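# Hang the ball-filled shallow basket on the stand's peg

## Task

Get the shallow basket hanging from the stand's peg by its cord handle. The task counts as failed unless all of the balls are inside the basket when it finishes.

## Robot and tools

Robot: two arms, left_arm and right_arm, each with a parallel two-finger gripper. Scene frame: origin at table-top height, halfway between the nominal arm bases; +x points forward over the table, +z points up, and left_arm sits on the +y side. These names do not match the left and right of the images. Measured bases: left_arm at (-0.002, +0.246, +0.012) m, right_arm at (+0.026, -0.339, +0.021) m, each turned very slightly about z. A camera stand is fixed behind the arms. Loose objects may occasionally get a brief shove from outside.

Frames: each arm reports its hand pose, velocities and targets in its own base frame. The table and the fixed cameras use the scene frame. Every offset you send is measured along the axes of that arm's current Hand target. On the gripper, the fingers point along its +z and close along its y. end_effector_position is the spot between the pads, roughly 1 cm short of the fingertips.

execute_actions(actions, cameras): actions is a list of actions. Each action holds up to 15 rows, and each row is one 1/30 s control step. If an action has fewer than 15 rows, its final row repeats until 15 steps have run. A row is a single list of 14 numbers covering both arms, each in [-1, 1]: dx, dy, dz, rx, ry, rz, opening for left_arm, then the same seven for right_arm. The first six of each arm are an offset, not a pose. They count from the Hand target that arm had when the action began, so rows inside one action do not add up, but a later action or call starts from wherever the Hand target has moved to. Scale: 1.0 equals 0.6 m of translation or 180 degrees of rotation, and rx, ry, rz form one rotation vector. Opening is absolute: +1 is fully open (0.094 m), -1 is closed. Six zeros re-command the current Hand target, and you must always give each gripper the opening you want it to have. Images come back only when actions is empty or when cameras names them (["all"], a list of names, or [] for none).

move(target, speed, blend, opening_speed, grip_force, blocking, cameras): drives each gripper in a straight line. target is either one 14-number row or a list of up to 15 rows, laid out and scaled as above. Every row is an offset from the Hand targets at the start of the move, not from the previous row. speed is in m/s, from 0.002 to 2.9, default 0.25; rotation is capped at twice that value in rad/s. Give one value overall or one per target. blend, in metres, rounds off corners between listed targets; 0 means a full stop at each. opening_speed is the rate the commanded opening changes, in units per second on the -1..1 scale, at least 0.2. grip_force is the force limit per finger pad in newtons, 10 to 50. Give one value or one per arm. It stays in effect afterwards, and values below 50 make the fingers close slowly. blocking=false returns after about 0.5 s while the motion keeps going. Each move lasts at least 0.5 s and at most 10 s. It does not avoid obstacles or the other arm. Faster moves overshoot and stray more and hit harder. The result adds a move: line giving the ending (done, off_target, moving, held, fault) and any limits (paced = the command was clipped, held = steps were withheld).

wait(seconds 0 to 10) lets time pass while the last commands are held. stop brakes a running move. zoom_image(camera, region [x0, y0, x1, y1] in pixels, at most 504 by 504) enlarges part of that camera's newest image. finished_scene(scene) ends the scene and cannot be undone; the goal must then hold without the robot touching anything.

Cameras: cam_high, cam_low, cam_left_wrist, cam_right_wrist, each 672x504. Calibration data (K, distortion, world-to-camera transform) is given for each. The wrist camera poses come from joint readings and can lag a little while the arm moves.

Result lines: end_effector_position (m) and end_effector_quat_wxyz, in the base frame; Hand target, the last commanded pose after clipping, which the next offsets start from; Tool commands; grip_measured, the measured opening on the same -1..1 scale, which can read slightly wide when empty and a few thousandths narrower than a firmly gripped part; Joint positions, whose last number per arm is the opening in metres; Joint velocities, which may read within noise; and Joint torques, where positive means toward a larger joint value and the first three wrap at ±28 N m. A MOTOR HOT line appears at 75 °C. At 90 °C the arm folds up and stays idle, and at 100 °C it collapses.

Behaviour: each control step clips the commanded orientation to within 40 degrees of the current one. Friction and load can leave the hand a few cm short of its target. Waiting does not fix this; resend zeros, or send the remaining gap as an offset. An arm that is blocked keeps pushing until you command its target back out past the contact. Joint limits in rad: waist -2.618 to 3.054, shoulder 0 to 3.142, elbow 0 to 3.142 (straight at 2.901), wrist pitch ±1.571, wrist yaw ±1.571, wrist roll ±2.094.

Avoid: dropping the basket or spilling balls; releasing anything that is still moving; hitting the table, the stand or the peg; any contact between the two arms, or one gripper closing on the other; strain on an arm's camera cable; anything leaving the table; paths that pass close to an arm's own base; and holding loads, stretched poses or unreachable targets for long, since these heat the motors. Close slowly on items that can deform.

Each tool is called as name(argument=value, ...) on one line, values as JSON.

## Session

execute_actions(actions=[])

zoom_image(camera="cam_high", region=[210, 120, 490, 330])

Scene clock: 0.00 s.
left_arm: end_effector_position=(+0.3926, +0.0366, +0.0943) grip_measured=+1.000 end_effector_quat_wxyz=(+0.584, -0.095, +0.804, +0.059) | right_arm: end_effector_position=(+0.4005, -0.0486, +0.1237) grip_measured=+1.000 end_effector_quat_wxyz=(+0.620, +0.127, +0.773, -0.046)
Joint positions: left_arm=[-0.007 1.566 0.342 0.901 -0.214 -0.088 0.094] | right_arm=[-0.035 1.532 0.367 0.931 0.198 0.135 0.094]
Joint velocities: within noise
Joint torques (N m): no reading
Heat: left arm: 30 °C; right arm: 30 °C.
Hand target: left_arm +0.3961, +0.0368, +0.1039; +0.596, -0.097, +0.795, +0.058 | right_arm +0.4033, -0.0489, +0.1338; +0.631, +0.128, +0.763, -0.046
Tool commands: left_gripper/opening=+1.0 right_gripper/opening=+1.0
camera_calibration:
cam_left_wrist: T_world_to_cam=[[0.155328, -0.984093, -0.0862264, -0.0144853], [-0.833697, -0.0837634, -0.545833, 0.389291], [0.529927, 0.15667, -0.833446, -0.0317], [0, 0, 0, 1]] pos_world=[0.343599, 0.0233199, 0.184819]
cam_right_wrist: T_world_to_cam=[[-0.328621, -0.924705, -0.192169, 0.109837], [-0.722932, 0.377212, -0.578861, 0.382418], [0.607764, -0.0513002, -0.792459, -0.0479178], [0, 0, 0, 1]] pos_world=[0.34168, -0.0451437, 0.204501]

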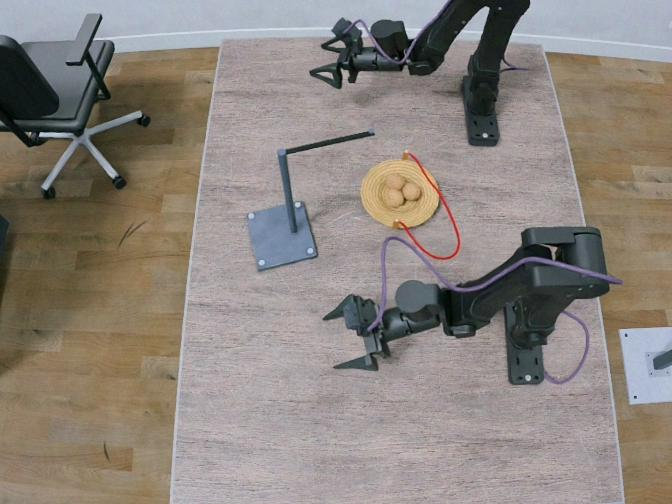

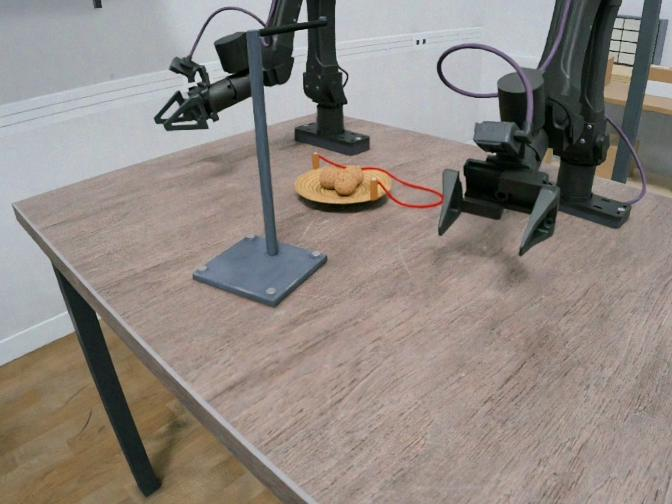

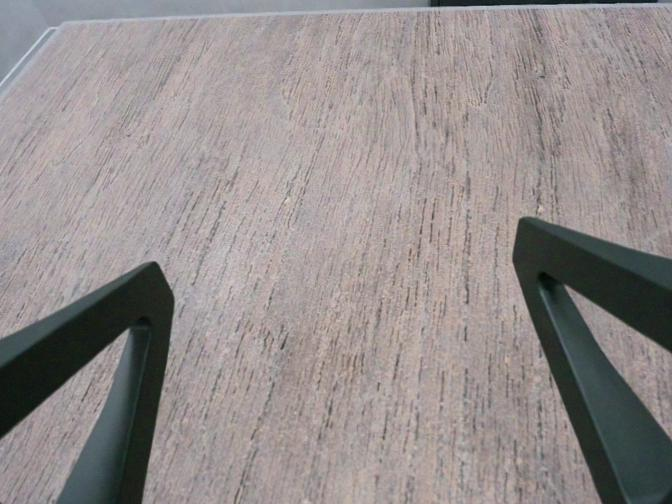

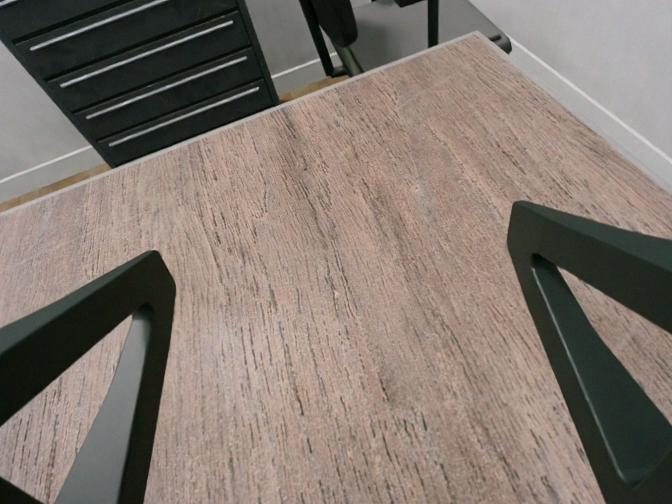

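Scaled by 1.800.

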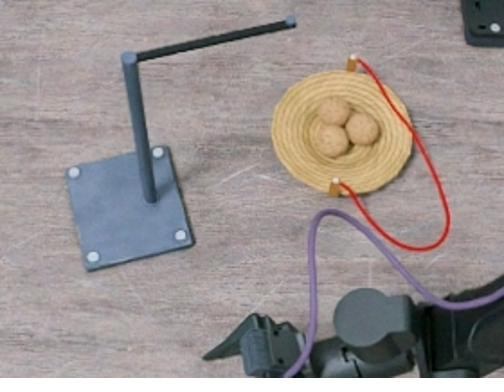

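move(target=[0.085,-0.321,-0.532,0.384,0.2336,0.3688,-0.25,0,0,0,0,0,0,1], cameras=["cam_high","cam_low","cam_left_wrist"])

Scene clock: 5.57 s.
left_arm: end_effector_position=(+0.1245, -0.2136, +0.1400) grip_measured=-0.247 end_effector_quat_wxyz=(+0.122, +0.628, +0.761, -0.103) | right_arm: end_effector_position=(+0.4005, -0.0486, +0.1237) grip_measured=+1.000 end_effector_quat_wxyz=(+0.620, +0.127, +0.773, -0.046)
Joint positions: left_arm=[-0.948 1.194 1.01 -1.095 0.135 0.411 0.035] | right_arm=[-0.035 1.532 0.367 0.931 0.198 0.135 0.094]
Joint torques (N m): left_arm=[-0.31 -3.18 9.11 0.96 0.2 0.09] | right_arm=[-0.1 -7.65 5.64 1.86 0.07 0]
Heat: left arm: 30 °C; right arm: 31 °C.
Hand target: left_arm +0.1262, -0.2214, +0.1498; +0.133, +0.633, +0.754, -0.112 | right_arm +0.4033, -0.0489, +0.1338; +0.631, +0.128, +0.763, -0.046
Off the commanded pose: left_arm 0.013 m, 2 deg | right_arm 0.010 m, 2 deg.
move: off_target (left_arm)
camera_calibration:
cam_left_wrist: T_world_to_cam=[[-0.997663, -0.068216, -0.00389804, 0.112566], [-0.0653747, 0.936407, 0.344773, 0.16738], [-0.0198689, 0.344222, -0.938678, 0.310873], [0, 0, 0, 1]] pos_world=[0.129422, -0.256066, 0.23454]
Images, in order (width x height): cam_high 672x504, cam_low 672x504, cam_left_wrist 672x504.

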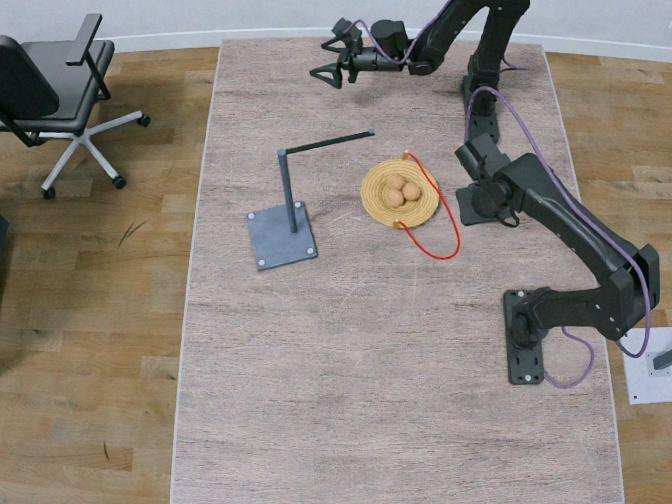

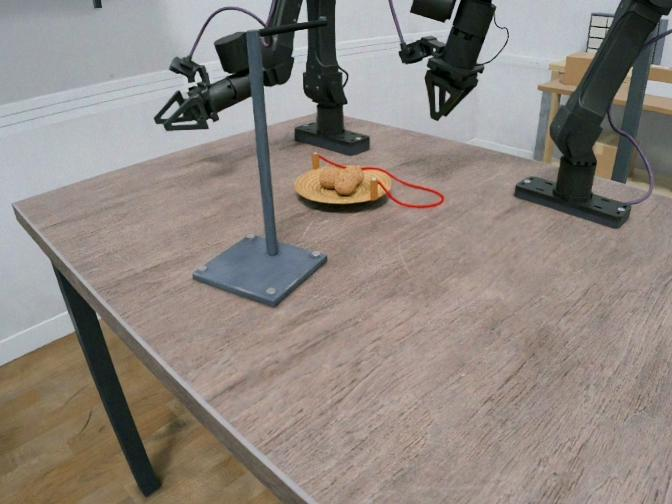

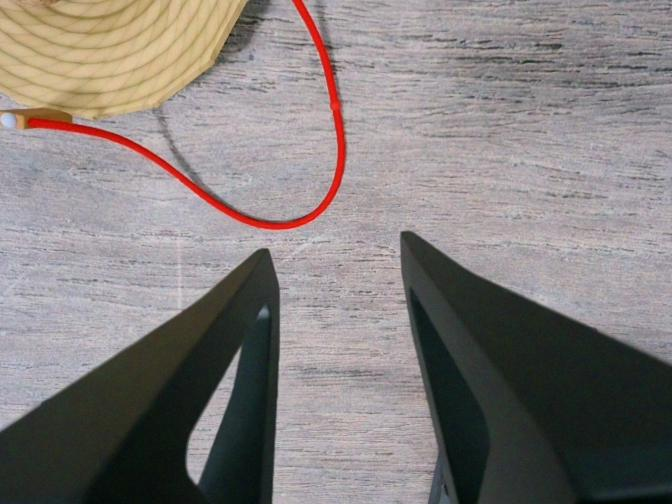

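move(target=[0.0685,-0.0045,0.2057,0,0,0,-0.25,0,0,0,0,0,0,1], speed=0.15, cameras=["cam_left_wrist"])

Scene clock: 8.07 s.
left_arm: end_effector_position=(+0.1255, -0.2228, +0.0232) grip_measured=-0.247 end_effector_quat_wxyz=(+0.134, +0.634, +0.754, -0.108) | right_arm: end_effector_position=(+0.4005, -0.0486, +0.1237) grip_measured=+1.000 end_effector_quat_wxyz=(+0.620, +0.127, +0.773, -0.046)
Joint positions: left_arm=[-0.966 1.31 0.6 -0.543 0.136 0.41 0.035] | right_arm=[-0.035 1.532 0.367 0.931 0.198 0.135 0.094]
Joint torques (N m): left_arm=[-0.51 -3.23 4.82 1.24 0.13 -0.09] | right_arm=[-0.01 -7.8 5.61 1.85 0.05 -0.02]
Heat: left arm: 30 °C; right arm: 31 °C.
Hand target: left_arm +0.1242, -0.2254, +0.0197; +0.133, +0.633, +0.754, -0.112 | right_arm +0.4033, -0.0489, +0.1338; +0.631, +0.128, +0.763, -0.046
Off the commanded pose: left_arm 0.005 m, 0 deg | right_arm 0.010 m, 2 deg.
move: done
camera_calibration:
cam_left_wrist: T_world_to_cam=[[-0.998491, -0.05224, -0.0169329, 0.116456], [-0.0549085, 0.944674, 0.323382, 0.217355], [-0.000897421, 0.323823, -0.946117, 0.197776], [0, 0, 0, 1]] pos_world=[0.128392, -0.263291, 0.118803]
Images, in order (width x height): cam_left_wrist 672x504.

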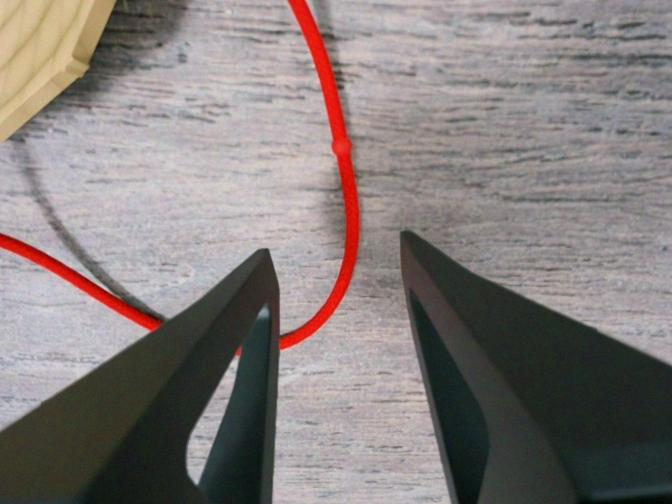

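move(target=[0.0022,-0.003,0.0375,0,0,0,-0.25,0,0,0,0,0,0,1], speed=0.06)

move(target=[0.0007,0,0.0157,0,0,0,-0.25,0,0,0,0,0,0,1], speed=0.02, cameras=["cam_left_wrist"])

Scene clock: 9.70 s.
left_arm: end_effector_position=(+0.1244, -0.2302, +0.0013) grip_measured=-0.247 end_effector_quat_wxyz=(+0.132, +0.634, +0.754, -0.110) | right_arm: end_effector_position=(+0.4005, -0.0486, +0.1237) grip_measured=+1.000 end_effector_quat_wxyz=(+0.620, +0.127, +0.773, -0.046)
Joint positions: left_arm=[-0.987 1.393 0.562 -0.42 0.134 0.39 0.035] | right_arm=[-0.035 1.532 0.367 0.931 0.198 0.135 0.094]
Joint torques (N m): left_arm=[-0.51 -3.95 4.38 1.24 0.08 -0.09] | right_arm=[0.02 -7.75 5.56 1.87 0.01 -0.07]
Heat: left arm: 30 °C; right arm: 31 °C.
Hand target: left_arm +0.1234, -0.2320, -0.0019; +0.133, +0.633, +0.754, -0.112 | right_arm +0.4033, -0.0489, +0.1338; +0.631, +0.128, +0.763, -0.046
Off the commanded pose: left_arm 0.004 m, 0 deg | right_arm 0.010 m, 2 deg.
move: done

Scene clock: 10.67 s.
left_arm: end_effector_position=(+0.1266, -0.2358, -0.0004) grip_measured=-0.247 end_effector_quat_wxyz=(+0.139, +0.633, +0.753, -0.114) | right_arm: end_effector_position=(+0.4005, -0.0486, +0.1237) grip_measured=+1.000 end_effector_quat_wxyz=(+0.620, +0.127, +0.773, -0.046)
Joint positions: left_arm=[-0.99 1.412 0.562 -0.386 0.136 0.385 0.035] | right_arm=[-0.035 1.532 0.367 0.931 0.198 0.135 0.094]
Joint torques (N m): left_arm=[-0.65 -2.62 3.25 1.43 0.03 -0.09] | right_arm=[0.13 -7.47 5.39 1.88 0.09 -0.01]
Heat: left arm: 30 °C; right arm: 31 °C.
Hand target: left_arm +0.1240, -0.2348, -0.0109; +0.133, +0.633, +0.754, -0.112 | right_arm +0.4033, -0.0489, +0.1338; +0.631, +0.128, +0.763, -0.046
Off the commanded pose: left_arm 0.011 m, 1 deg | right_arm 0.010 m, 2 deg.
move: off_target (left_arm)
camera_calibration:
cam_left_wrist: T_world_to_cam=[[-0.998535, -0.0515758, -0.0163781, 0.116697], [-0.0541125, 0.949484, 0.309116, 0.238319], [-0.000392143, 0.309549, -0.950883, 0.17613], [0, 0, 0, 1]] pos_world=[0.129491, -0.274782, 0.0957226]
Images, in order (width x height): cam_left_wrist 672x504.

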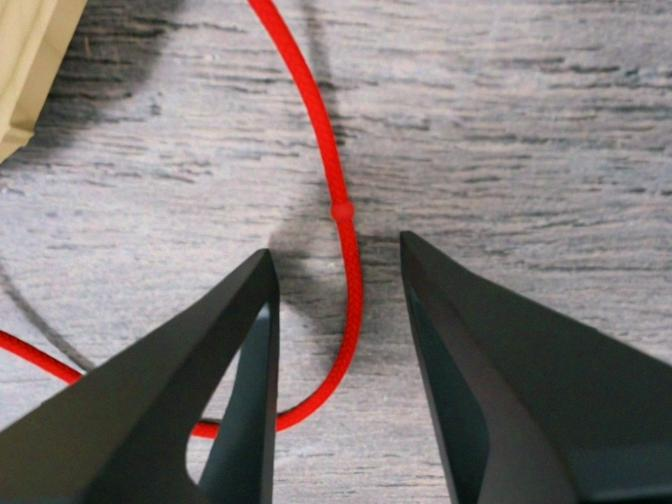

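move(target=[[0.002,0.0023,-0.0327,0,0,0,-0.25,0,0,0,0,0,0,1],[0.0117,0.0023,-0.006,0,0,0,-0.25,0,0,0,0,0,0,1]], speed=[0.06,0.03], cameras=["cam_left_wrist"])

Scene clock: 12.70 s.
left_arm: end_effector_position=(+0.1217, -0.2254, -0.0010) grip_measured=-0.248 end_effector_quat_wxyz=(+0.124, +0.632, +0.757, -0.109) | right_arm: end_effector_position=(+0.4005, -0.0486, +0.1237) grip_measured=+1.000 end_effector_quat_wxyz=(+0.620, +0.127, +0.773, -0.046)
Joint positions: left_arm=[-0.983 1.389 0.552 -0.431 0.138 0.387 0.035] | right_arm=[-0.035 1.532 0.367 0.931 0.198 0.135 0.094]
Joint torques (N m): left_arm=[0.39 -3.07 2.47 1.73 0.1 0.09] | right_arm=[0.2 -7.65 5.33 1.84 0.03 -0.01]
Heat: left arm: 30 °C; right arm: 31 °C.
Hand target: left_arm +0.1239, -0.2269, -0.0099; +0.133, +0.633, +0.754, -0.112 | right_arm +0.4033, -0.0489, +0.1338; +0.631, +0.128, +0.763, -0.046
Off the commanded pose: left_arm 0.009 m, 1 deg | right_arm 0.010 m, 2 deg.
move: done
camera_calibration:
cam_left_wrist: T_world_to_cam=[[-0.998411, -0.0563451, 0.0000685697, 0.111164], [-0.0530862, 0.941072, 0.334014, 0.226458], [-0.0188846, 0.33348, -0.942568, 0.180035], [0, 0, 0, 1]] pos_world=[0.126409, -0.266888, 0.0940472]
Images, in order (width x height): cam_left_wrist 672x504.

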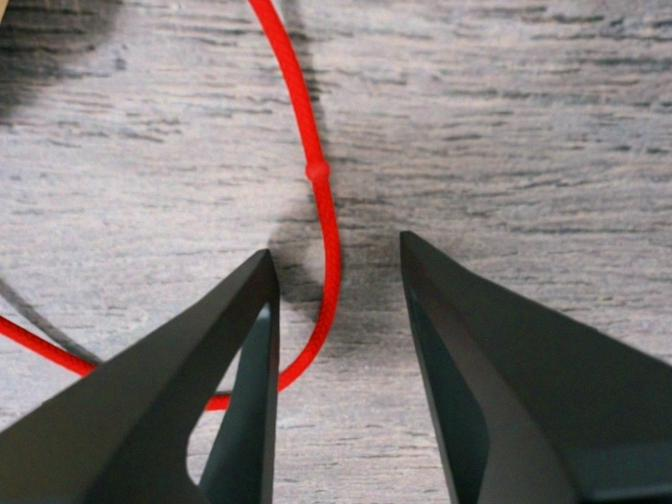

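move(target=[0,0,0,0,0,0,-1,0,0,0,0,0,0,1], opening_speed=1)

move(target=[-0.03,0,-0.08,0,0,0,-1,0,0,0,0,0,0,1], speed=0.08, cameras=["cam_left_wrist"])

Scene clock: 13.83 s.
left_arm: end_effector_position=(+0.1266, -0.2330, -0.0001) grip_measured=-0.941 end_effector_quat_wxyz=(+0.146, +0.630, +0.753, -0.117) | right_arm: end_effector_position=(+0.4005, -0.0486, +0.1237) grip_measured=+1.000 end_effector_quat_wxyz=(+0.620, +0.127, +0.773, -0.046)
Joint positions: left_arm=[-0.981 1.389 0.538 -0.37 0.141 0.387 0.003] | right_arm=[-0.035 1.532 0.367 0.931 0.198 0.135 0.094]
Joint torques (N m): left_arm=[0.27 -2.96 3.63 1.16 0.06 0.09] | right_arm=[-0.09 -7.69 5.35 1.88 0.02 -0.03]
Heat: left arm: 30 °C; right arm: 32 °C.
Hand target: left_arm +0.1240, -0.2269, -0.0098; +0.133, +0.633, +0.754, -0.112 | right_arm +0.4033, -0.0489, +0.1338; +0.631, +0.128, +0.763, -0.046
Off the commanded pose: left_arm 0.012 m, 2 deg | right_arm 0.010 m, 2 deg.
move: off_target (left_arm)

Scene clock: 15.20 s.
left_arm: end_effector_position=(+0.1170, -0.2179, +0.0261) grip_measured=-0.941 end_effector_quat_wxyz=(+0.107, +0.632, +0.760, -0.104) | right_arm: end_effector_position=(+0.4005, -0.0486, +0.1237) grip_measured=+1.000 end_effector_quat_wxyz=(+0.620, +0.127, +0.773, -0.046)
Joint positions: left_arm=[-0.981 1.313 0.632 -0.623 0.139 0.387 0.003] | right_arm=[-0.035 1.532 0.367 0.931 0.198 0.135 0.094]
Joint torques (N m): left_arm=[0.17 -6.97 8.06 0.87 0.09 0.07] | right_arm=[-0.16 -7.86 5.31 1.87 0.03 -0.13]
Heat: left arm: 30 °C; right arm: 32 °C.
Hand target: left_arm +0.1240, -0.2274, +0.0414; +0.133, +0.633, +0.754, -0.112 | right_arm +0.4033, -0.0489, +0.1338; +0.631, +0.128, +0.763, -0.046
Off the commanded pose: left_arm 0.019 m, 3 deg | right_arm 0.010 m, 2 deg.
move: off_target (left_arm)
camera_calibration:
cam_left_wrist: T_world_to_cam=[[-0.998153, -0.0575955, 0.0193445, 0.106076], [-0.0466399, 0.930399, 0.363569, 0.206184], [-0.0389381, 0.361995, -0.931366, 0.211272], [0, 0, 0, 1]] pos_world=[0.123723, -0.262204, 0.119757]
Images, in order (width x height): cam_left_wrist 672x504.

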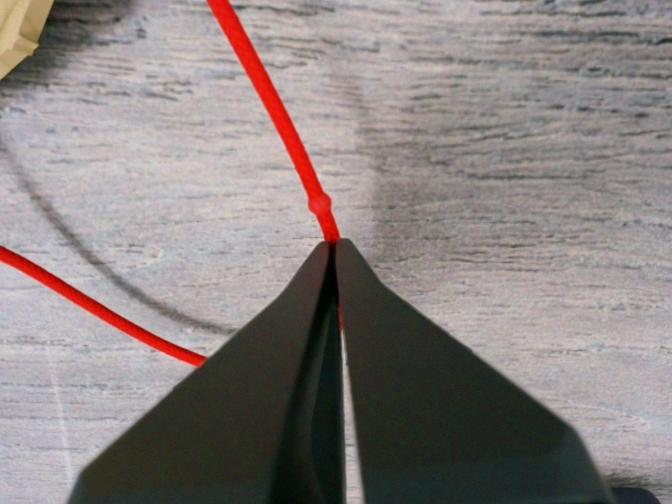

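move(target=[[-0.057,0,-0.1567,0,0,0,-1,0,0,0,0,0,0,1],[-0.2723,0.1927,-0.1653,-0.0153,-0.1387,-0.0234,-1,0,0,0,0,0,0,1]], speed=0.15, blend=[0.03,0], cameras=["cam_low","cam_left_wrist"])

zoom_image(camera="cam_low", region=[270, 30, 450, 240])

Scene clock: 18.93 s.
left_arm: end_effector_position=(+0.2496, -0.3156, +0.1770) grip_measured=-0.941 end_effector_quat_wxyz=(+0.284, +0.567, +0.741, -0.223) | right_arm: end_effector_position=(+0.4005, -0.0486, +0.1237) grip_measured=+1.000 end_effector_quat_wxyz=(+0.620, +0.127, +0.773, -0.046)
Joint positions: left_arm=[-0.738 1.499 1.196 -0.616 0.378 0.439 0.003] | right_arm=[-0.035 1.532 0.367 0.931 0.198 0.135 0.094]
Joint torques (N m): left_arm=[0.34 -6.08 9.84 1.77 0.34 -0.09] | right_arm=[0.23 -7.68 5.65 1.91 0.04 -0.06]
Heat: left arm: 31 °C; right arm: 32 °C.
Hand target: left_arm +0.2587, -0.3252, +0.1904; +0.304, +0.563, +0.733, -0.233 | right_arm +0.4033, -0.0489, +0.1338; +0.631, +0.128, +0.763, -0.046
Off the commanded pose: left_arm 0.019 m, 3 deg | right_arm 0.010 m, 2 deg.
move: off_target (left_arm)
camera_calibration:
cam_left_wrist: T_world_to_cam=[[-0.987244, -0.151762, -0.0481495, 0.209382], [-0.148589, 0.98684, -0.0637774, 0.367348], [0.0571949, -0.0558094, -0.996802, 0.248049], [0, 0, 0, 1]] pos_world=[0.247108, -0.316894, 0.280765]
Images, in order (width x height): cam_low 672x504, cam_left_wrist 672x504.

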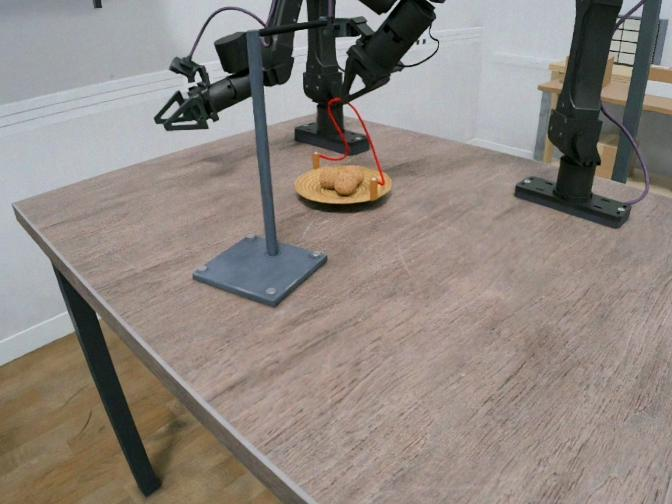

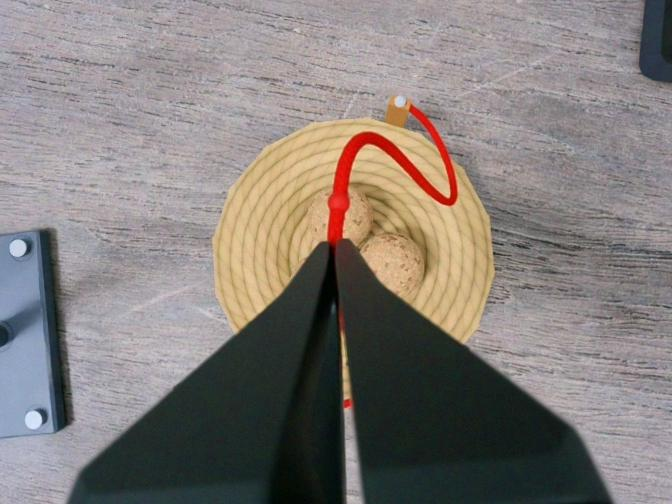

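Scaled by 2.400.

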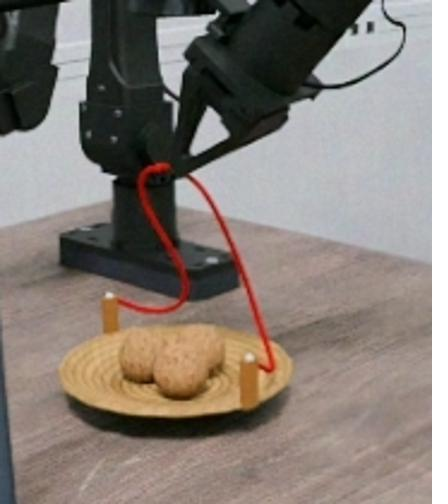

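move(target=[-0.0805,-0.005,-0.08,0,-0.111,0,-1,0,0,0,0,0,0,1], speed=0.08, cameras=["cam_low","cam_left_wrist"])

zoom_image(camera="cam_low", region=[270, 0, 450, 220])

Scene clock: 22.00 s.
left_arm: end_effector_position=(+0.2587, -0.3286, +0.2419) grip_measured=-0.941 end_effector_quat_wxyz=(+0.404, +0.516, +0.684, -0.320) | right_arm: end_effector_position=(+0.4005, -0.0486, +0.1237) grip_measured=+1.000 end_effector_quat_wxyz=(+0.620, +0.127, +0.773, -0.046)
Joint positions: left_arm=[-0.677 1.377 1.087 -0.294 0.555 0.312 0.003] | right_arm=[-0.035 1.532 0.367 0.931 0.198 0.135 0.094]
Joint torques (N m): left_arm=[0.4 -9.87 5.81 2.1 0.32 -0.06] | right_arm=[-0.08 -7.77 5.68 1.89 0.01 -0.03]
Heat: left arm: 31 °C; right arm: 32 °C.
Hand target: left_arm +0.2558, -0.3262, +0.2583; +0.426, +0.514, +0.669, -0.327 | right_arm +0.4033, -0.0489, +0.1338; +0.631, +0.128, +0.763, -0.046
Off the commanded pose: left_arm 0.017 m, 3 deg | right_arm 0.010 m, 2 deg.
move: off_target (left_arm)
camera_calibration:
cam_left_wrist: T_world_to_cam=[[-0.981172, -0.180402, -0.0689739, 0.213505], [-0.139101, 0.907809, -0.395643, 0.437469], [0.13399, -0.378599, -0.915811, 0.165963], [0, 0, 0, 1]] pos_world=[0.2481, -0.295788, 0.339799]
Images, in order (width x height): cam_low 672x504, cam_left_wrist 672x504.

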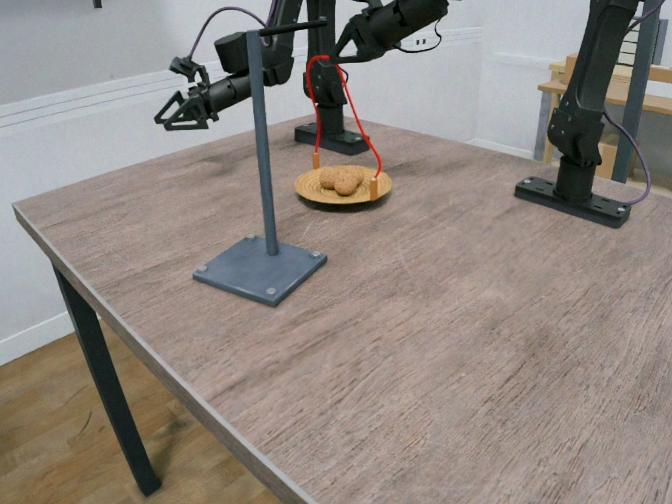

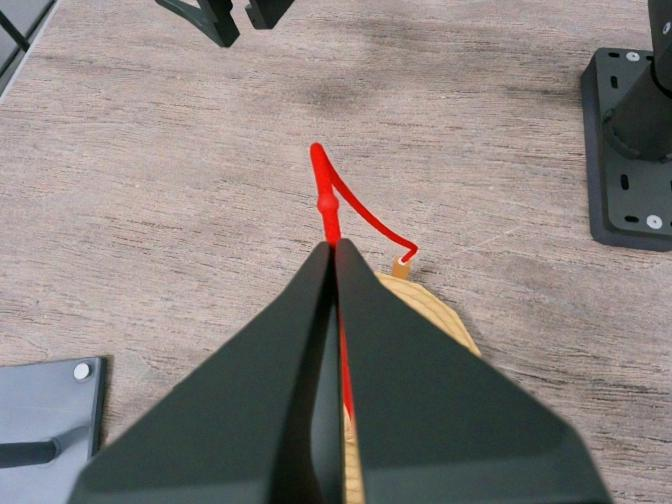

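Scaled by 2.291.

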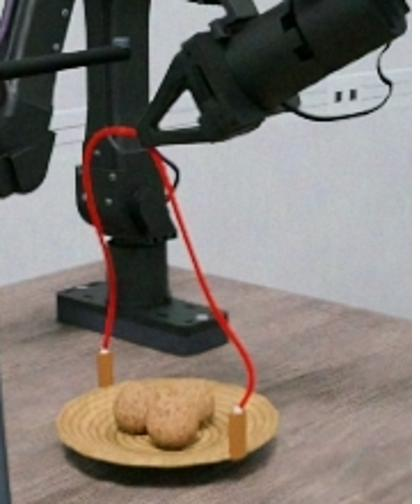

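move(target=[-0.0143,-0.008,-0.0167,0,0,0,-1,0,0,0,0,0,0,1], speed=0.04, cameras=["cam_low"])

zoom_image(camera="cam_low", region=[270, 0, 450, 220])

Scene clock: 23.23 s.
left_arm: end_effector_position=(+0.2527, -0.3239, +0.2477) grip_measured=-0.941 end_effector_quat_wxyz=(+0.403, +0.515, +0.685, -0.321) | right_arm: end_effector_position=(+0.4005, -0.0486, +0.1237) grip_measured=+1.000 end_effector_quat_wxyz=(+0.620, +0.127, +0.773, -0.046)
Joint positions: left_arm=[-0.677 1.347 1.087 -0.325 0.555 0.309 0.003] | right_arm=[-0.035 1.532 0.367 0.931 0.198 0.135 0.094]
Joint torques (N m): left_arm=[0.23 -9.46 7.98 1.83 0.3 -0.07] | right_arm=[-0.06 -7.64 5.35 1.81 0.06 -0.03]
Heat: left arm: 31 °C; right arm: 32 °C.
Hand target: left_arm +0.2498, -0.3222, +0.2704; +0.426, +0.514, +0.669, -0.327 | right_arm +0.4033, -0.0489, +0.1338; +0.631, +0.128, +0.763, -0.046
Off the commanded pose: left_arm 0.023 m, 3 deg | right_arm 0.010 m, 2 deg.
move: off_target (left_arm)
Images, in order (width x height): cam_low 672x504.

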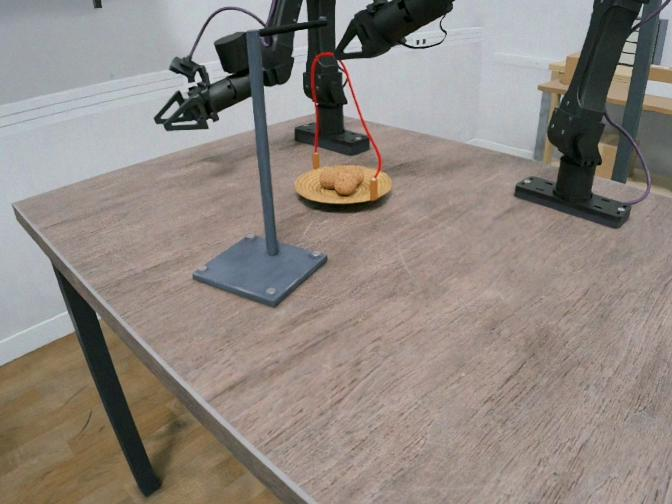

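Scaled by 2.291.

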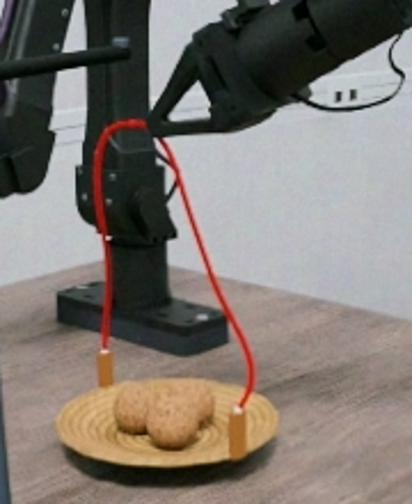

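move(target=[0,0,0,0,-0.094,0,-1,0,0,0,0,0,0,1], speed=0.06, cameras=["cam_low","cam_left_wrist"])

zoom_image(camera="cam_low", region=[270, 0, 450, 220])

Scene clock: 26.80 s.
left_arm: end_effector_position=(+0.2525, -0.3260, +0.2560) grip_measured=-0.941 end_effector_quat_wxyz=(+0.500, +0.462, +0.616, -0.397) | right_arm: end_effector_position=(+0.4005, -0.0486, +0.1237) grip_measured=+1.000 end_effector_quat_wxyz=(+0.620, +0.127, +0.773, -0.046)
Joint positions: left_arm=[-0.644 1.29 0.783 0.273 0.656 0.118 0.003] | right_arm=[-0.035 1.532 0.367 0.931 0.198 0.135 0.094]
Joint torques (N m): left_arm=[0.42 -8.38 5.81 2.28 0.17 -0.05] | right_arm=[-0.05 -7.83 5.38 1.84 0.04 -0.06]
Heat: left arm: 31 °C; right arm: 32 °C.
Hand target: left_arm +0.2497, -0.3222, +0.2704; +0.520, +0.460, +0.599, -0.399 | right_arm +0.4033, -0.0489, +0.1338; +0.631, +0.128, +0.763, -0.046
Off the commanded pose: left_arm 0.015 m, 3 deg | right_arm 0.010 m, 2 deg.
move: off_target (left_arm)
camera_calibration:
cam_left_wrist: T_world_to_cam=[[-0.974807, -0.20668, -0.0838673, 0.202528], [-0.103731, 0.752949, -0.649852, 0.445494], [0.197459, -0.624781, -0.755419, 0.0433592], [0, 0, 0, 1]] pos_world=[0.235076, -0.266486, 0.339245]
Images, in order (width x height): cam_low 672x504, cam_left_wrist 672x504.

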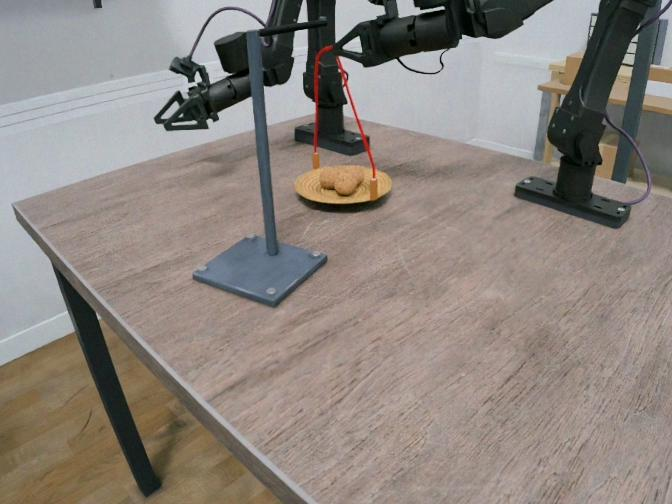

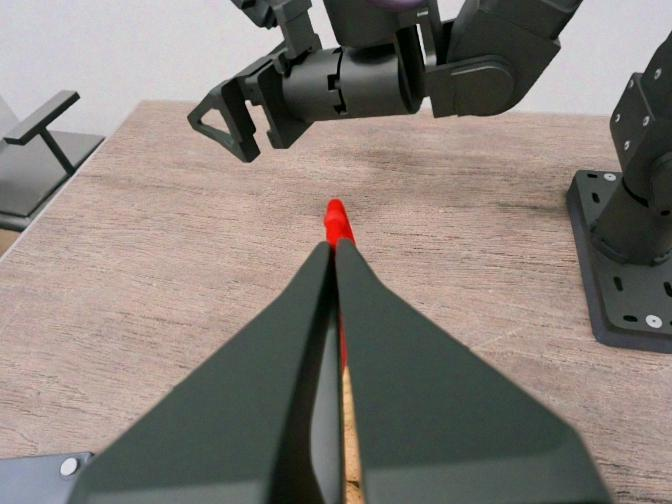

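Scaled by 2.291.

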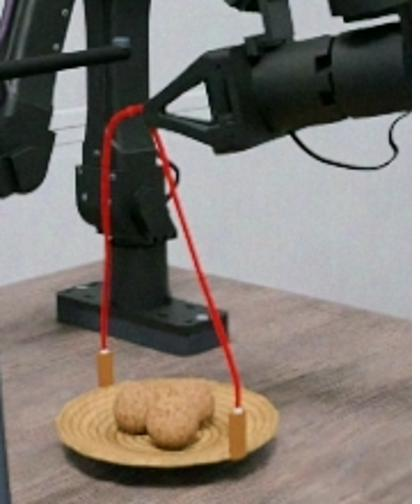

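move(target=[0.4,-0.1613,-0.153,0,0.344,0,-1,0,0,0,0,0,0,1], speed=0.15, cameras=["cam_left_wrist","cam_low"])

Scene clock: 31.33 s.
left_arm: end_effector_position=(+0.1263, -0.2279, +0.0498) grip_measured=-0.941 end_effector_quat_wxyz=(+0.144, +0.601, +0.779, -0.107) | right_arm: end_effector_position=(+0.4005, -0.0486, +0.1237) grip_measured=+1.000 end_effector_quat_wxyz=(+0.620, +0.127, +0.773, -0.046)
Joint positions: left_arm=[-0.996 1.255 0.672 -0.642 0.105 0.3 0.003] | right_arm=[-0.035 1.532 0.367 0.931 0.198 0.135 0.094]
Joint torques (N m): left_arm=[-0.43 -3.52 5.07 1.08 0.06 -0.1] | right_arm=[-0.09 -7.57 5.45 1.88 0 -0.04]
Heat: left arm: 31 °C; right arm: 32 °C.
Hand target: left_arm +0.1241, -0.2265, +0.0457; +0.137, +0.600, +0.781, -0.105 | right_arm +0.4033, -0.0489, +0.1338; +0.631, +0.128, +0.763, -0.046
Off the commanded pose: left_arm 0.005 m, 1 deg | right_arm 0.010 m, 2 deg.
move: done
camera_calibration:
cam_left_wrist: T_world_to_cam=[[-0.990662, -0.135187, -0.0177248, 0.0975031], [-0.13401, 0.941488, 0.309261, 0.223565], [-0.0251205, 0.308748, -0.950812, 0.224374], [0, 0, 0, 1]] pos_world=[0.132189, -0.266577, 0.145925]
Images, in order (width x height): cam_low 672x504, cam_left_wrist 672x504.

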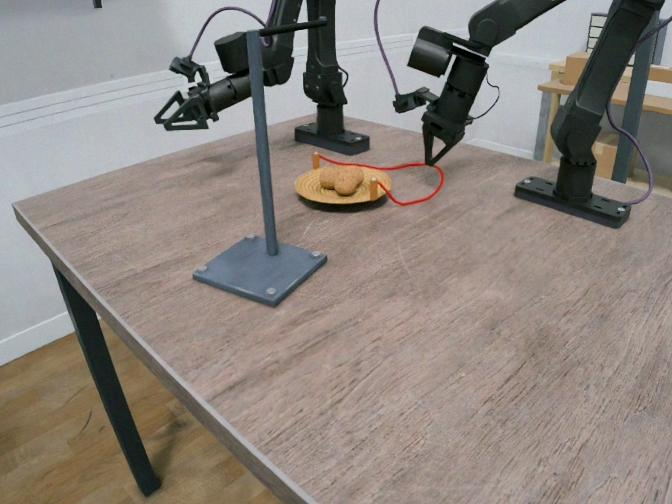

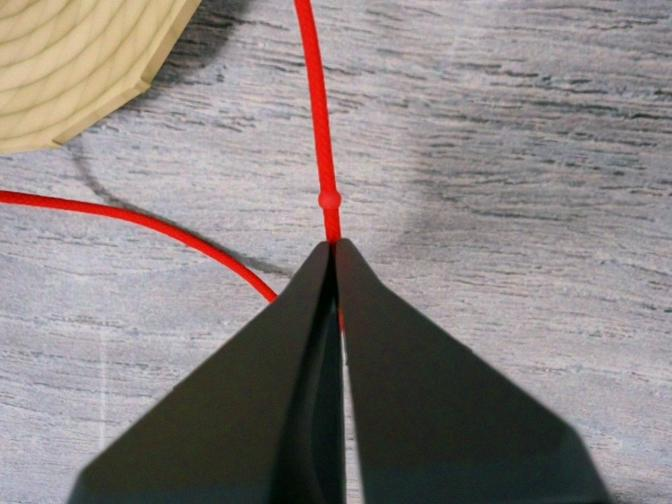

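move(target=[0.0257,0,0.0705,0,0,0,-1,0,0,0,0,0,0,1], speed=0.08)

move(target=[[0,0,0,0,0,0,-0.25,0,0,0,0,0,0,1],[-0.0202,-0.0027,-0.0068,0,0,0,-0.25,0,0,0,0,0,0,1]], speed=0.06, cameras=["cam_left_wrist"])

Scene clock: 32.93 s.
left_arm: end_effector_position=(+0.1244, -0.2248, +0.0039) grip_measured=-0.941 end_effector_quat_wxyz=(+0.136, +0.601, +0.780, -0.104) | right_arm: end_effector_position=(+0.4005, -0.0486, +0.1237) grip_measured=+1.000 end_effector_quat_wxyz=(+0.620, +0.127, +0.773, -0.046)
Joint positions: left_arm=[-0.996 1.356 0.544 -0.431 0.104 0.3 0.003] | right_arm=[-0.035 1.532 0.367 0.931 0.198 0.135 0.094]
Joint torques (N m): left_arm=[-0.42 -3.63 4.48 1.29 0.05 -0.09] | right_arm=[-0.2 -7.88 5.61 1.86 0.02 -0.08]
Heat: left arm: 31 °C; right arm: 32 °C.
Hand target: left_arm +0.1242, -0.2264, +0.0008; +0.138, +0.600, +0.781, -0.105 | right_arm +0.4033, -0.0489, +0.1338; +0.631, +0.128, +0.763, -0.046
Off the commanded pose: left_arm 0.004 m, 0 deg | right_arm 0.010 m, 2 deg.
move: done

Scene clock: 34.47 s.
left_arm: end_effector_position=(+0.1208, -0.2270, +0.0027) grip_measured=-0.252 end_effector_quat_wxyz=(+0.129, +0.602, +0.782, -0.101) | right_arm: end_effector_position=(+0.4005, -0.0486, +0.1237) grip_measured=+1.000 end_effector_quat_wxyz=(+0.620, +0.127, +0.773, -0.046)
Joint positions: left_arm=[-1.017 1.371 0.556 -0.441 0.098 0.279 0.035] | right_arm=[-0.035 1.532 0.367 0.931 0.198 0.135 0.094]
Joint torques (N m): left_arm=[-0.49 -3.75 7.9 1.02 0.04 -0.09] | right_arm=[0.17 -7.73 5.33 1.82 0.03 -0.04]
Heat: left arm: 31 °C; right arm: 32 °C.
Hand target: left_arm +0.1252, -0.2365, +0.0087; +0.138, +0.600, +0.781, -0.105 | right_arm +0.4033, -0.0489, +0.1338; +0.631, +0.128, +0.763, -0.046
Off the commanded pose: left_arm 0.012 m, 1 deg | right_arm 0.010 m, 2 deg.
move: off_target (left_arm)
camera_calibration:
cam_left_wrist: T_world_to_cam=[[-0.990708, -0.135938, -0.00427443, 0.091155], [-0.129394, 0.932406, 0.337455, 0.23382], [-0.0418874, 0.334873, -0.941332, 0.187146], [0, 0, 0, 1]] pos_world=[0.128402, -0.268294, 0.0976521]
Images, in order (width x height): cam_left_wrist 672x504.

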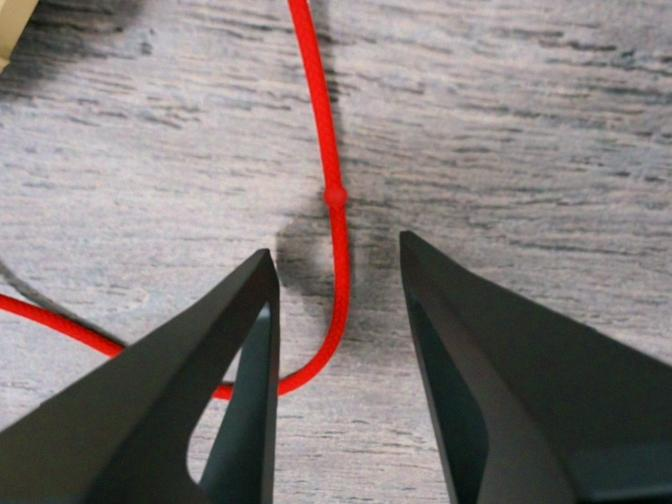

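move(target=[[-0.006,-0.002,-0.017,0,0,0,-0.25,0,0,0,0,0,0,1],[0.0068,-0.001,0.0307,0,0,0,-0.25,0,0,0,0,0,0,1]], speed=[0.06,0.03], cameras=["cam_left_wrist"])

Scene clock: 37.00 s.
left_arm: end_effector_position=(+0.1272, -0.2402, -0.0005) grip_measured=-0.252 end_effector_quat_wxyz=(+0.141, +0.601, +0.780, -0.107) | right_arm: end_effector_position=(+0.4005, -0.0486, +0.1237) grip_measured=+1.000 end_effector_quat_wxyz=(+0.620, +0.127, +0.773, -0.046)
Joint positions: left_arm=[-1.022 1.422 0.569 -0.374 0.098 0.273 0.035] | right_arm=[-0.035 1.532 0.367 0.931 0.198 0.135 0.094]
Joint torques (N m): left_arm=[-0.53 -3.07 3.28 1.47 0.01 -0.09] | right_arm=[-0.17 -7.98 5.55 1.84 0.01 -0.04]
Heat: left arm: 31 °C; right arm: 32 °C.
Hand target: left_arm +0.1252, -0.2390, -0.0100; +0.137, +0.600, +0.781, -0.105 | right_arm +0.4033, -0.0489, +0.1338; +0.631, +0.128, +0.763, -0.046
Off the commanded pose: left_arm 0.010 m, 1 deg | right_arm 0.010 m, 2 deg.
move: done
camera_calibration:
cam_left_wrist: T_world_to_cam=[[-0.990594, -0.13615, -0.0136656, 0.0956456], [-0.13359, 0.940658, 0.311954, 0.250567], [-0.0296179, 0.310846, -0.949999, 0.181443], [0, 0, 0, 1]] pos_world=[0.133593, -0.279076, 0.0955121]
Images, in order (width x height): cam_left_wrist 672x504.

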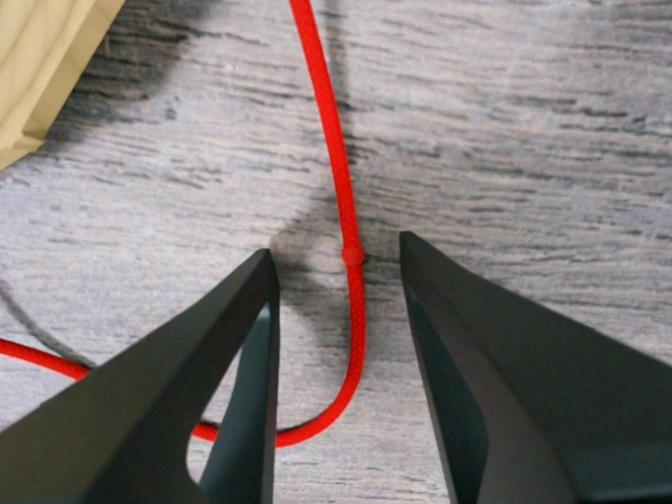

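move(target=[0,0,0,0,0,0,-1,0,0,0,0,0,0,1], opening_speed=1)

move(target=[-0.03,0,-0.08,0,0,0,-1,0,0,0,0,0,0,1], speed=0.08, cameras=["cam_left_wrist"])

Scene clock: 38.23 s.
left_arm: end_effector_position=(+0.1285, -0.2451, +0.0000) grip_measured=-0.899 end_effector_quat_wxyz=(+0.151, +0.600, +0.777, -0.113) | right_arm: end_effector_position=(+0.4005, -0.0486, +0.1237) grip_measured=+1.000 end_effector_quat_wxyz=(+0.620, +0.127, +0.773, -0.046)
Joint positions: left_arm=[-1.025 1.426 0.565 -0.344 0.102 0.272 0.005] | right_arm=[-0.035 1.532 0.367 0.931 0.198 0.135 0.094]
Joint torques (N m): left_arm=[-0.34 -3.37 3.69 1.16 -0.03 -0.08] | right_arm=[0.2 -7.62 5.41 1.86 0.06 -0.06]
Heat: left arm: 31 °C; right arm: 32 °C.
Hand target: left_arm +0.1253, -0.2390, -0.0100; +0.137, +0.600, +0.781, -0.105 | right_arm +0.4033, -0.0489, +0.1338; +0.631, +0.128, +0.763, -0.046
Off the commanded pose: left_arm 0.012 m, 2 deg | right_arm 0.010 m, 2 deg.
move: off_target (left_arm)

Scene clock: 39.57 s.
left_arm: end_effector_position=(+0.1200, -0.2288, +0.0254) grip_measured=-0.899 end_effector_quat_wxyz=(+0.112, +0.603, +0.784, -0.095) | right_arm: end_effector_position=(+0.4005, -0.0486, +0.1237) grip_measured=+1.000 end_effector_quat_wxyz=(+0.620, +0.127, +0.773, -0.046)
Joint positions: left_arm=[-1.025 1.351 0.656 -0.596 0.095 0.272 0.005] | right_arm=[-0.035 1.532 0.367 0.931 0.198 0.135 0.094]
Joint torques (N m): left_arm=[-0.39 -7.43 8.03 0.92 0.04 -0.08] | right_arm=[0.14 -7.71 5.31 1.81 0.08 -0.06]
Heat: left arm: 31 °C; right arm: 32 °C.
Hand target: left_arm +0.1254, -0.2396, +0.0413; +0.137, +0.600, +0.781, -0.105 | right_arm +0.4033, -0.0489, +0.1338; +0.631, +0.128, +0.763, -0.046
Off the commanded pose: left_arm 0.020 m, 3 deg | right_arm 0.010 m, 2 deg.
move: off_target (left_arm)
camera_calibration:
cam_left_wrist: T_world_to_cam=[[-0.990714, -0.135588, 0.0101129, 0.0899916], [-0.122381, 0.921668, 0.368173, 0.2237], [-0.0592406, 0.363516, -0.929702, 0.217426], [0, 0, 0, 1]] pos_world=[0.129413, -0.273014, 0.118871]
Images, in order (width x height): cam_left_wrist 672x504.

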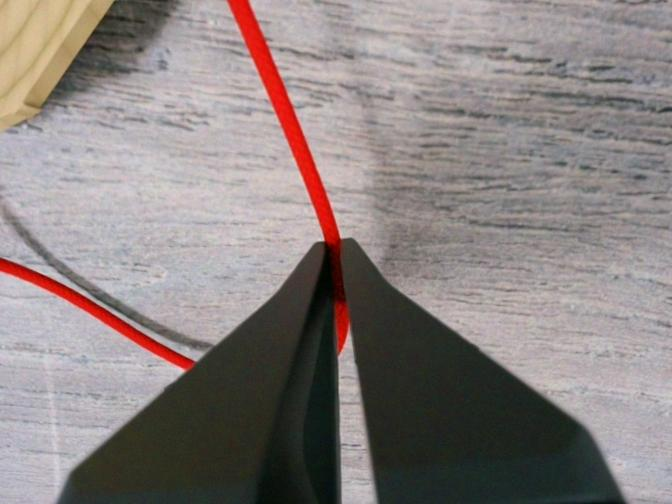

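move(target=[[-0.057,0,-0.1567,0,0,0,-1,0,0,0,0,0,0,1],[-0.299,0.1647,-0.2762,0,-0.25,0,-1,0,0,0,0,0,0,1]], speed=0.15, blend=[0.03,0], cameras=["cam_low","cam_left_wrist"])

zoom_image(camera="cam_low", region=[270, 0, 450, 220])

Scene clock: 43.90 s.
left_arm: end_effector_position=(+0.2440, -0.3170, +0.2447) grip_measured=-0.899 end_effector_quat_wxyz=(+0.409, +0.516, +0.682, -0.320) | right_arm: end_effector_position=(+0.4005, -0.0486, +0.1237) grip_measured=+1.000 end_effector_quat_wxyz=(+0.620, +0.127, +0.773, -0.046)
Joint positions: left_arm=[-0.678 1.297 1.03 -0.305 0.553 0.31 0.005] | right_arm=[-0.035 1.532 0.367 0.931 0.198 0.135 0.094]
Joint torques (N m): left_arm=[0.31 -4.78 8.87 2.17 0.31 -0.06] | right_arm=[0.12 -7.88 5.14 1.85 0.06 -0.04]
Heat: left arm: 31 °C; right arm: 33 °C.
Hand target: left_arm +0.2497, -0.3224, +0.2583; +0.426, +0.514, +0.669, -0.327 | right_arm +0.4033, -0.0489, +0.1338; +0.631, +0.128, +0.763, -0.046
Off the commanded pose: left_arm 0.016 m, 3 deg | right_arm 0.010 m, 2 deg.
move: off_target (left_arm)
camera_calibration:
cam_left_wrist: T_world_to_cam=[[-0.98029, -0.182486, -0.0757022, 0.202187], [-0.137357, 0.904942, -0.402757, 0.426346], [0.142003, -0.384421, -0.912171, 0.170252], [0, 0, 0, 1]] pos_world=[0.232587, -0.283474, 0.342319]
Images, in order (width x height): cam_low 672x504, cam_left_wrist 672x504.

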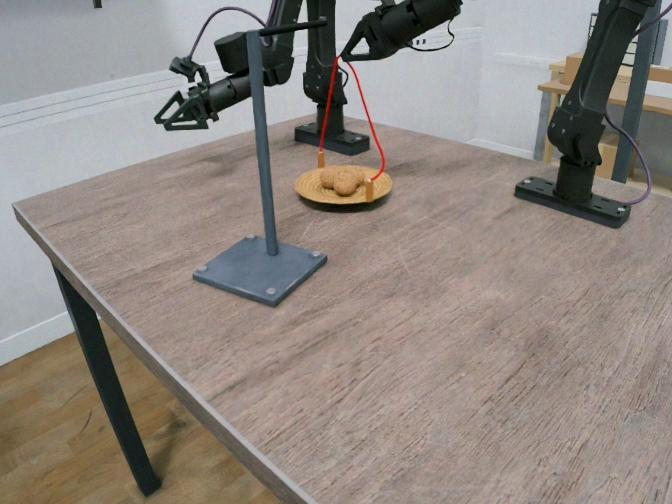

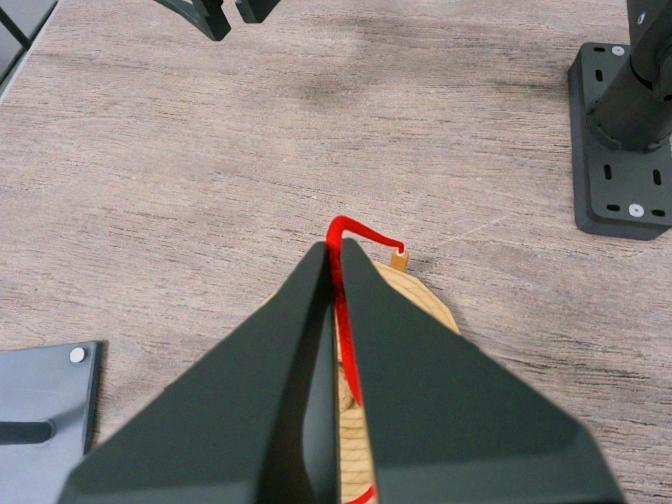

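Scaled by 2.291.

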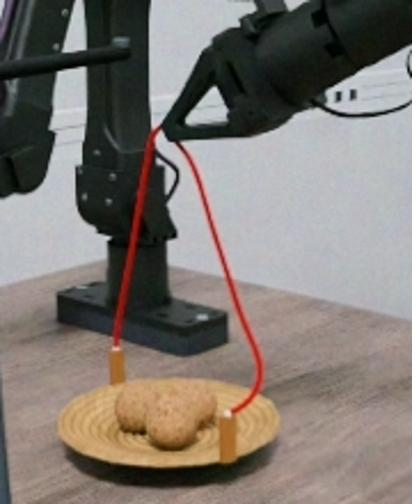

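move(target=[0.0,0.01,0,0,0.128,0,-1,0,0,0,0,0,0,1], speed=0.08, cameras=["cam_low","cam_left_wrist"])

zoom_image(camera="cam_low", region=[270, 0, 450, 220])

Scene clock: 47.50 s.
left_arm: end_effector_position=(+0.2518, -0.3141, +0.2484) grip_measured=-0.899 end_effector_quat_wxyz=(+0.271, +0.563, +0.750, -0.216) | right_arm: end_effector_position=(+0.4005, -0.0486, +0.1237) grip_measured=+1.000 end_effector_quat_wxyz=(+0.620, +0.127, +0.773, -0.046)
Joint positions: left_arm=[-0.738 1.547 1.547 -0.95 0.363 0.432 0.005] | right_arm=[-0.035 1.532 0.367 0.931 0.198 0.135 0.094]
Joint torques (N m): left_arm=[-0.44 -6.41 9.63 1.49 0.2 0.09] | right_arm=[0.32 -7.65 5.49 1.92 0.1 0.03]
Heat: left arm: 32 °C; right arm: 33 °C.
Hand target: left_arm +0.2554, -0.3210, +0.2584; +0.284, +0.569, +0.741, -0.217 | right_arm +0.4033, -0.0489, +0.1338; +0.631, +0.128, +0.763, -0.046
Off the commanded pose: left_arm 0.013 m, 2 deg | right_arm 0.010 m, 2 deg.
move: off_target (left_arm)
camera_calibration:
cam_left_wrist: T_world_to_cam=[[-0.985665, -0.165166, -0.0344258, 0.207288], [-0.164053, 0.9859, -0.0329894, 0.366654], [0.0393891, -0.0268689, -0.998863, 0.333248], [0, 0, 0, 1]] pos_world=[0.251341, -0.318293, 0.352101]
Images, in order (width x height): cam_low 672x504, cam_left_wrist 672x504.

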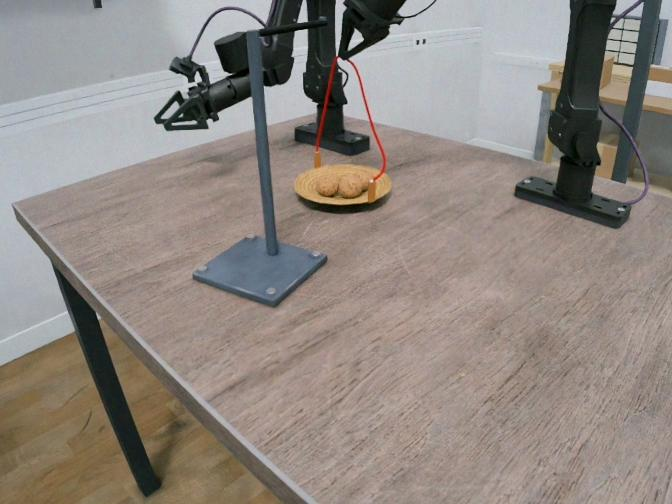

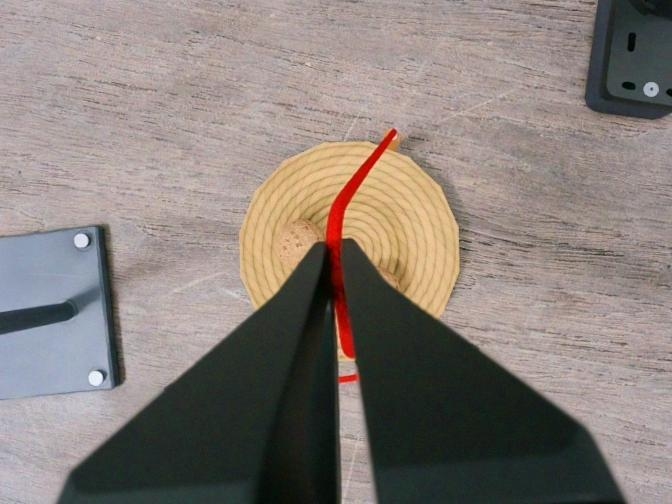

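Scaled by 2.291.

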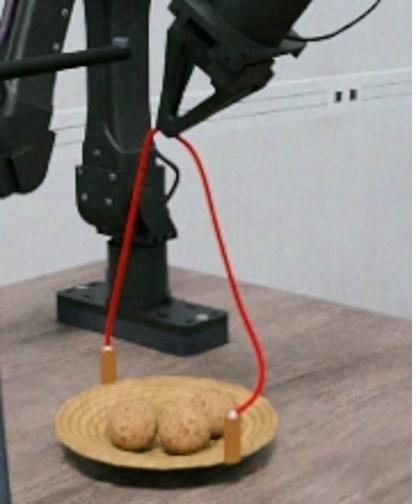

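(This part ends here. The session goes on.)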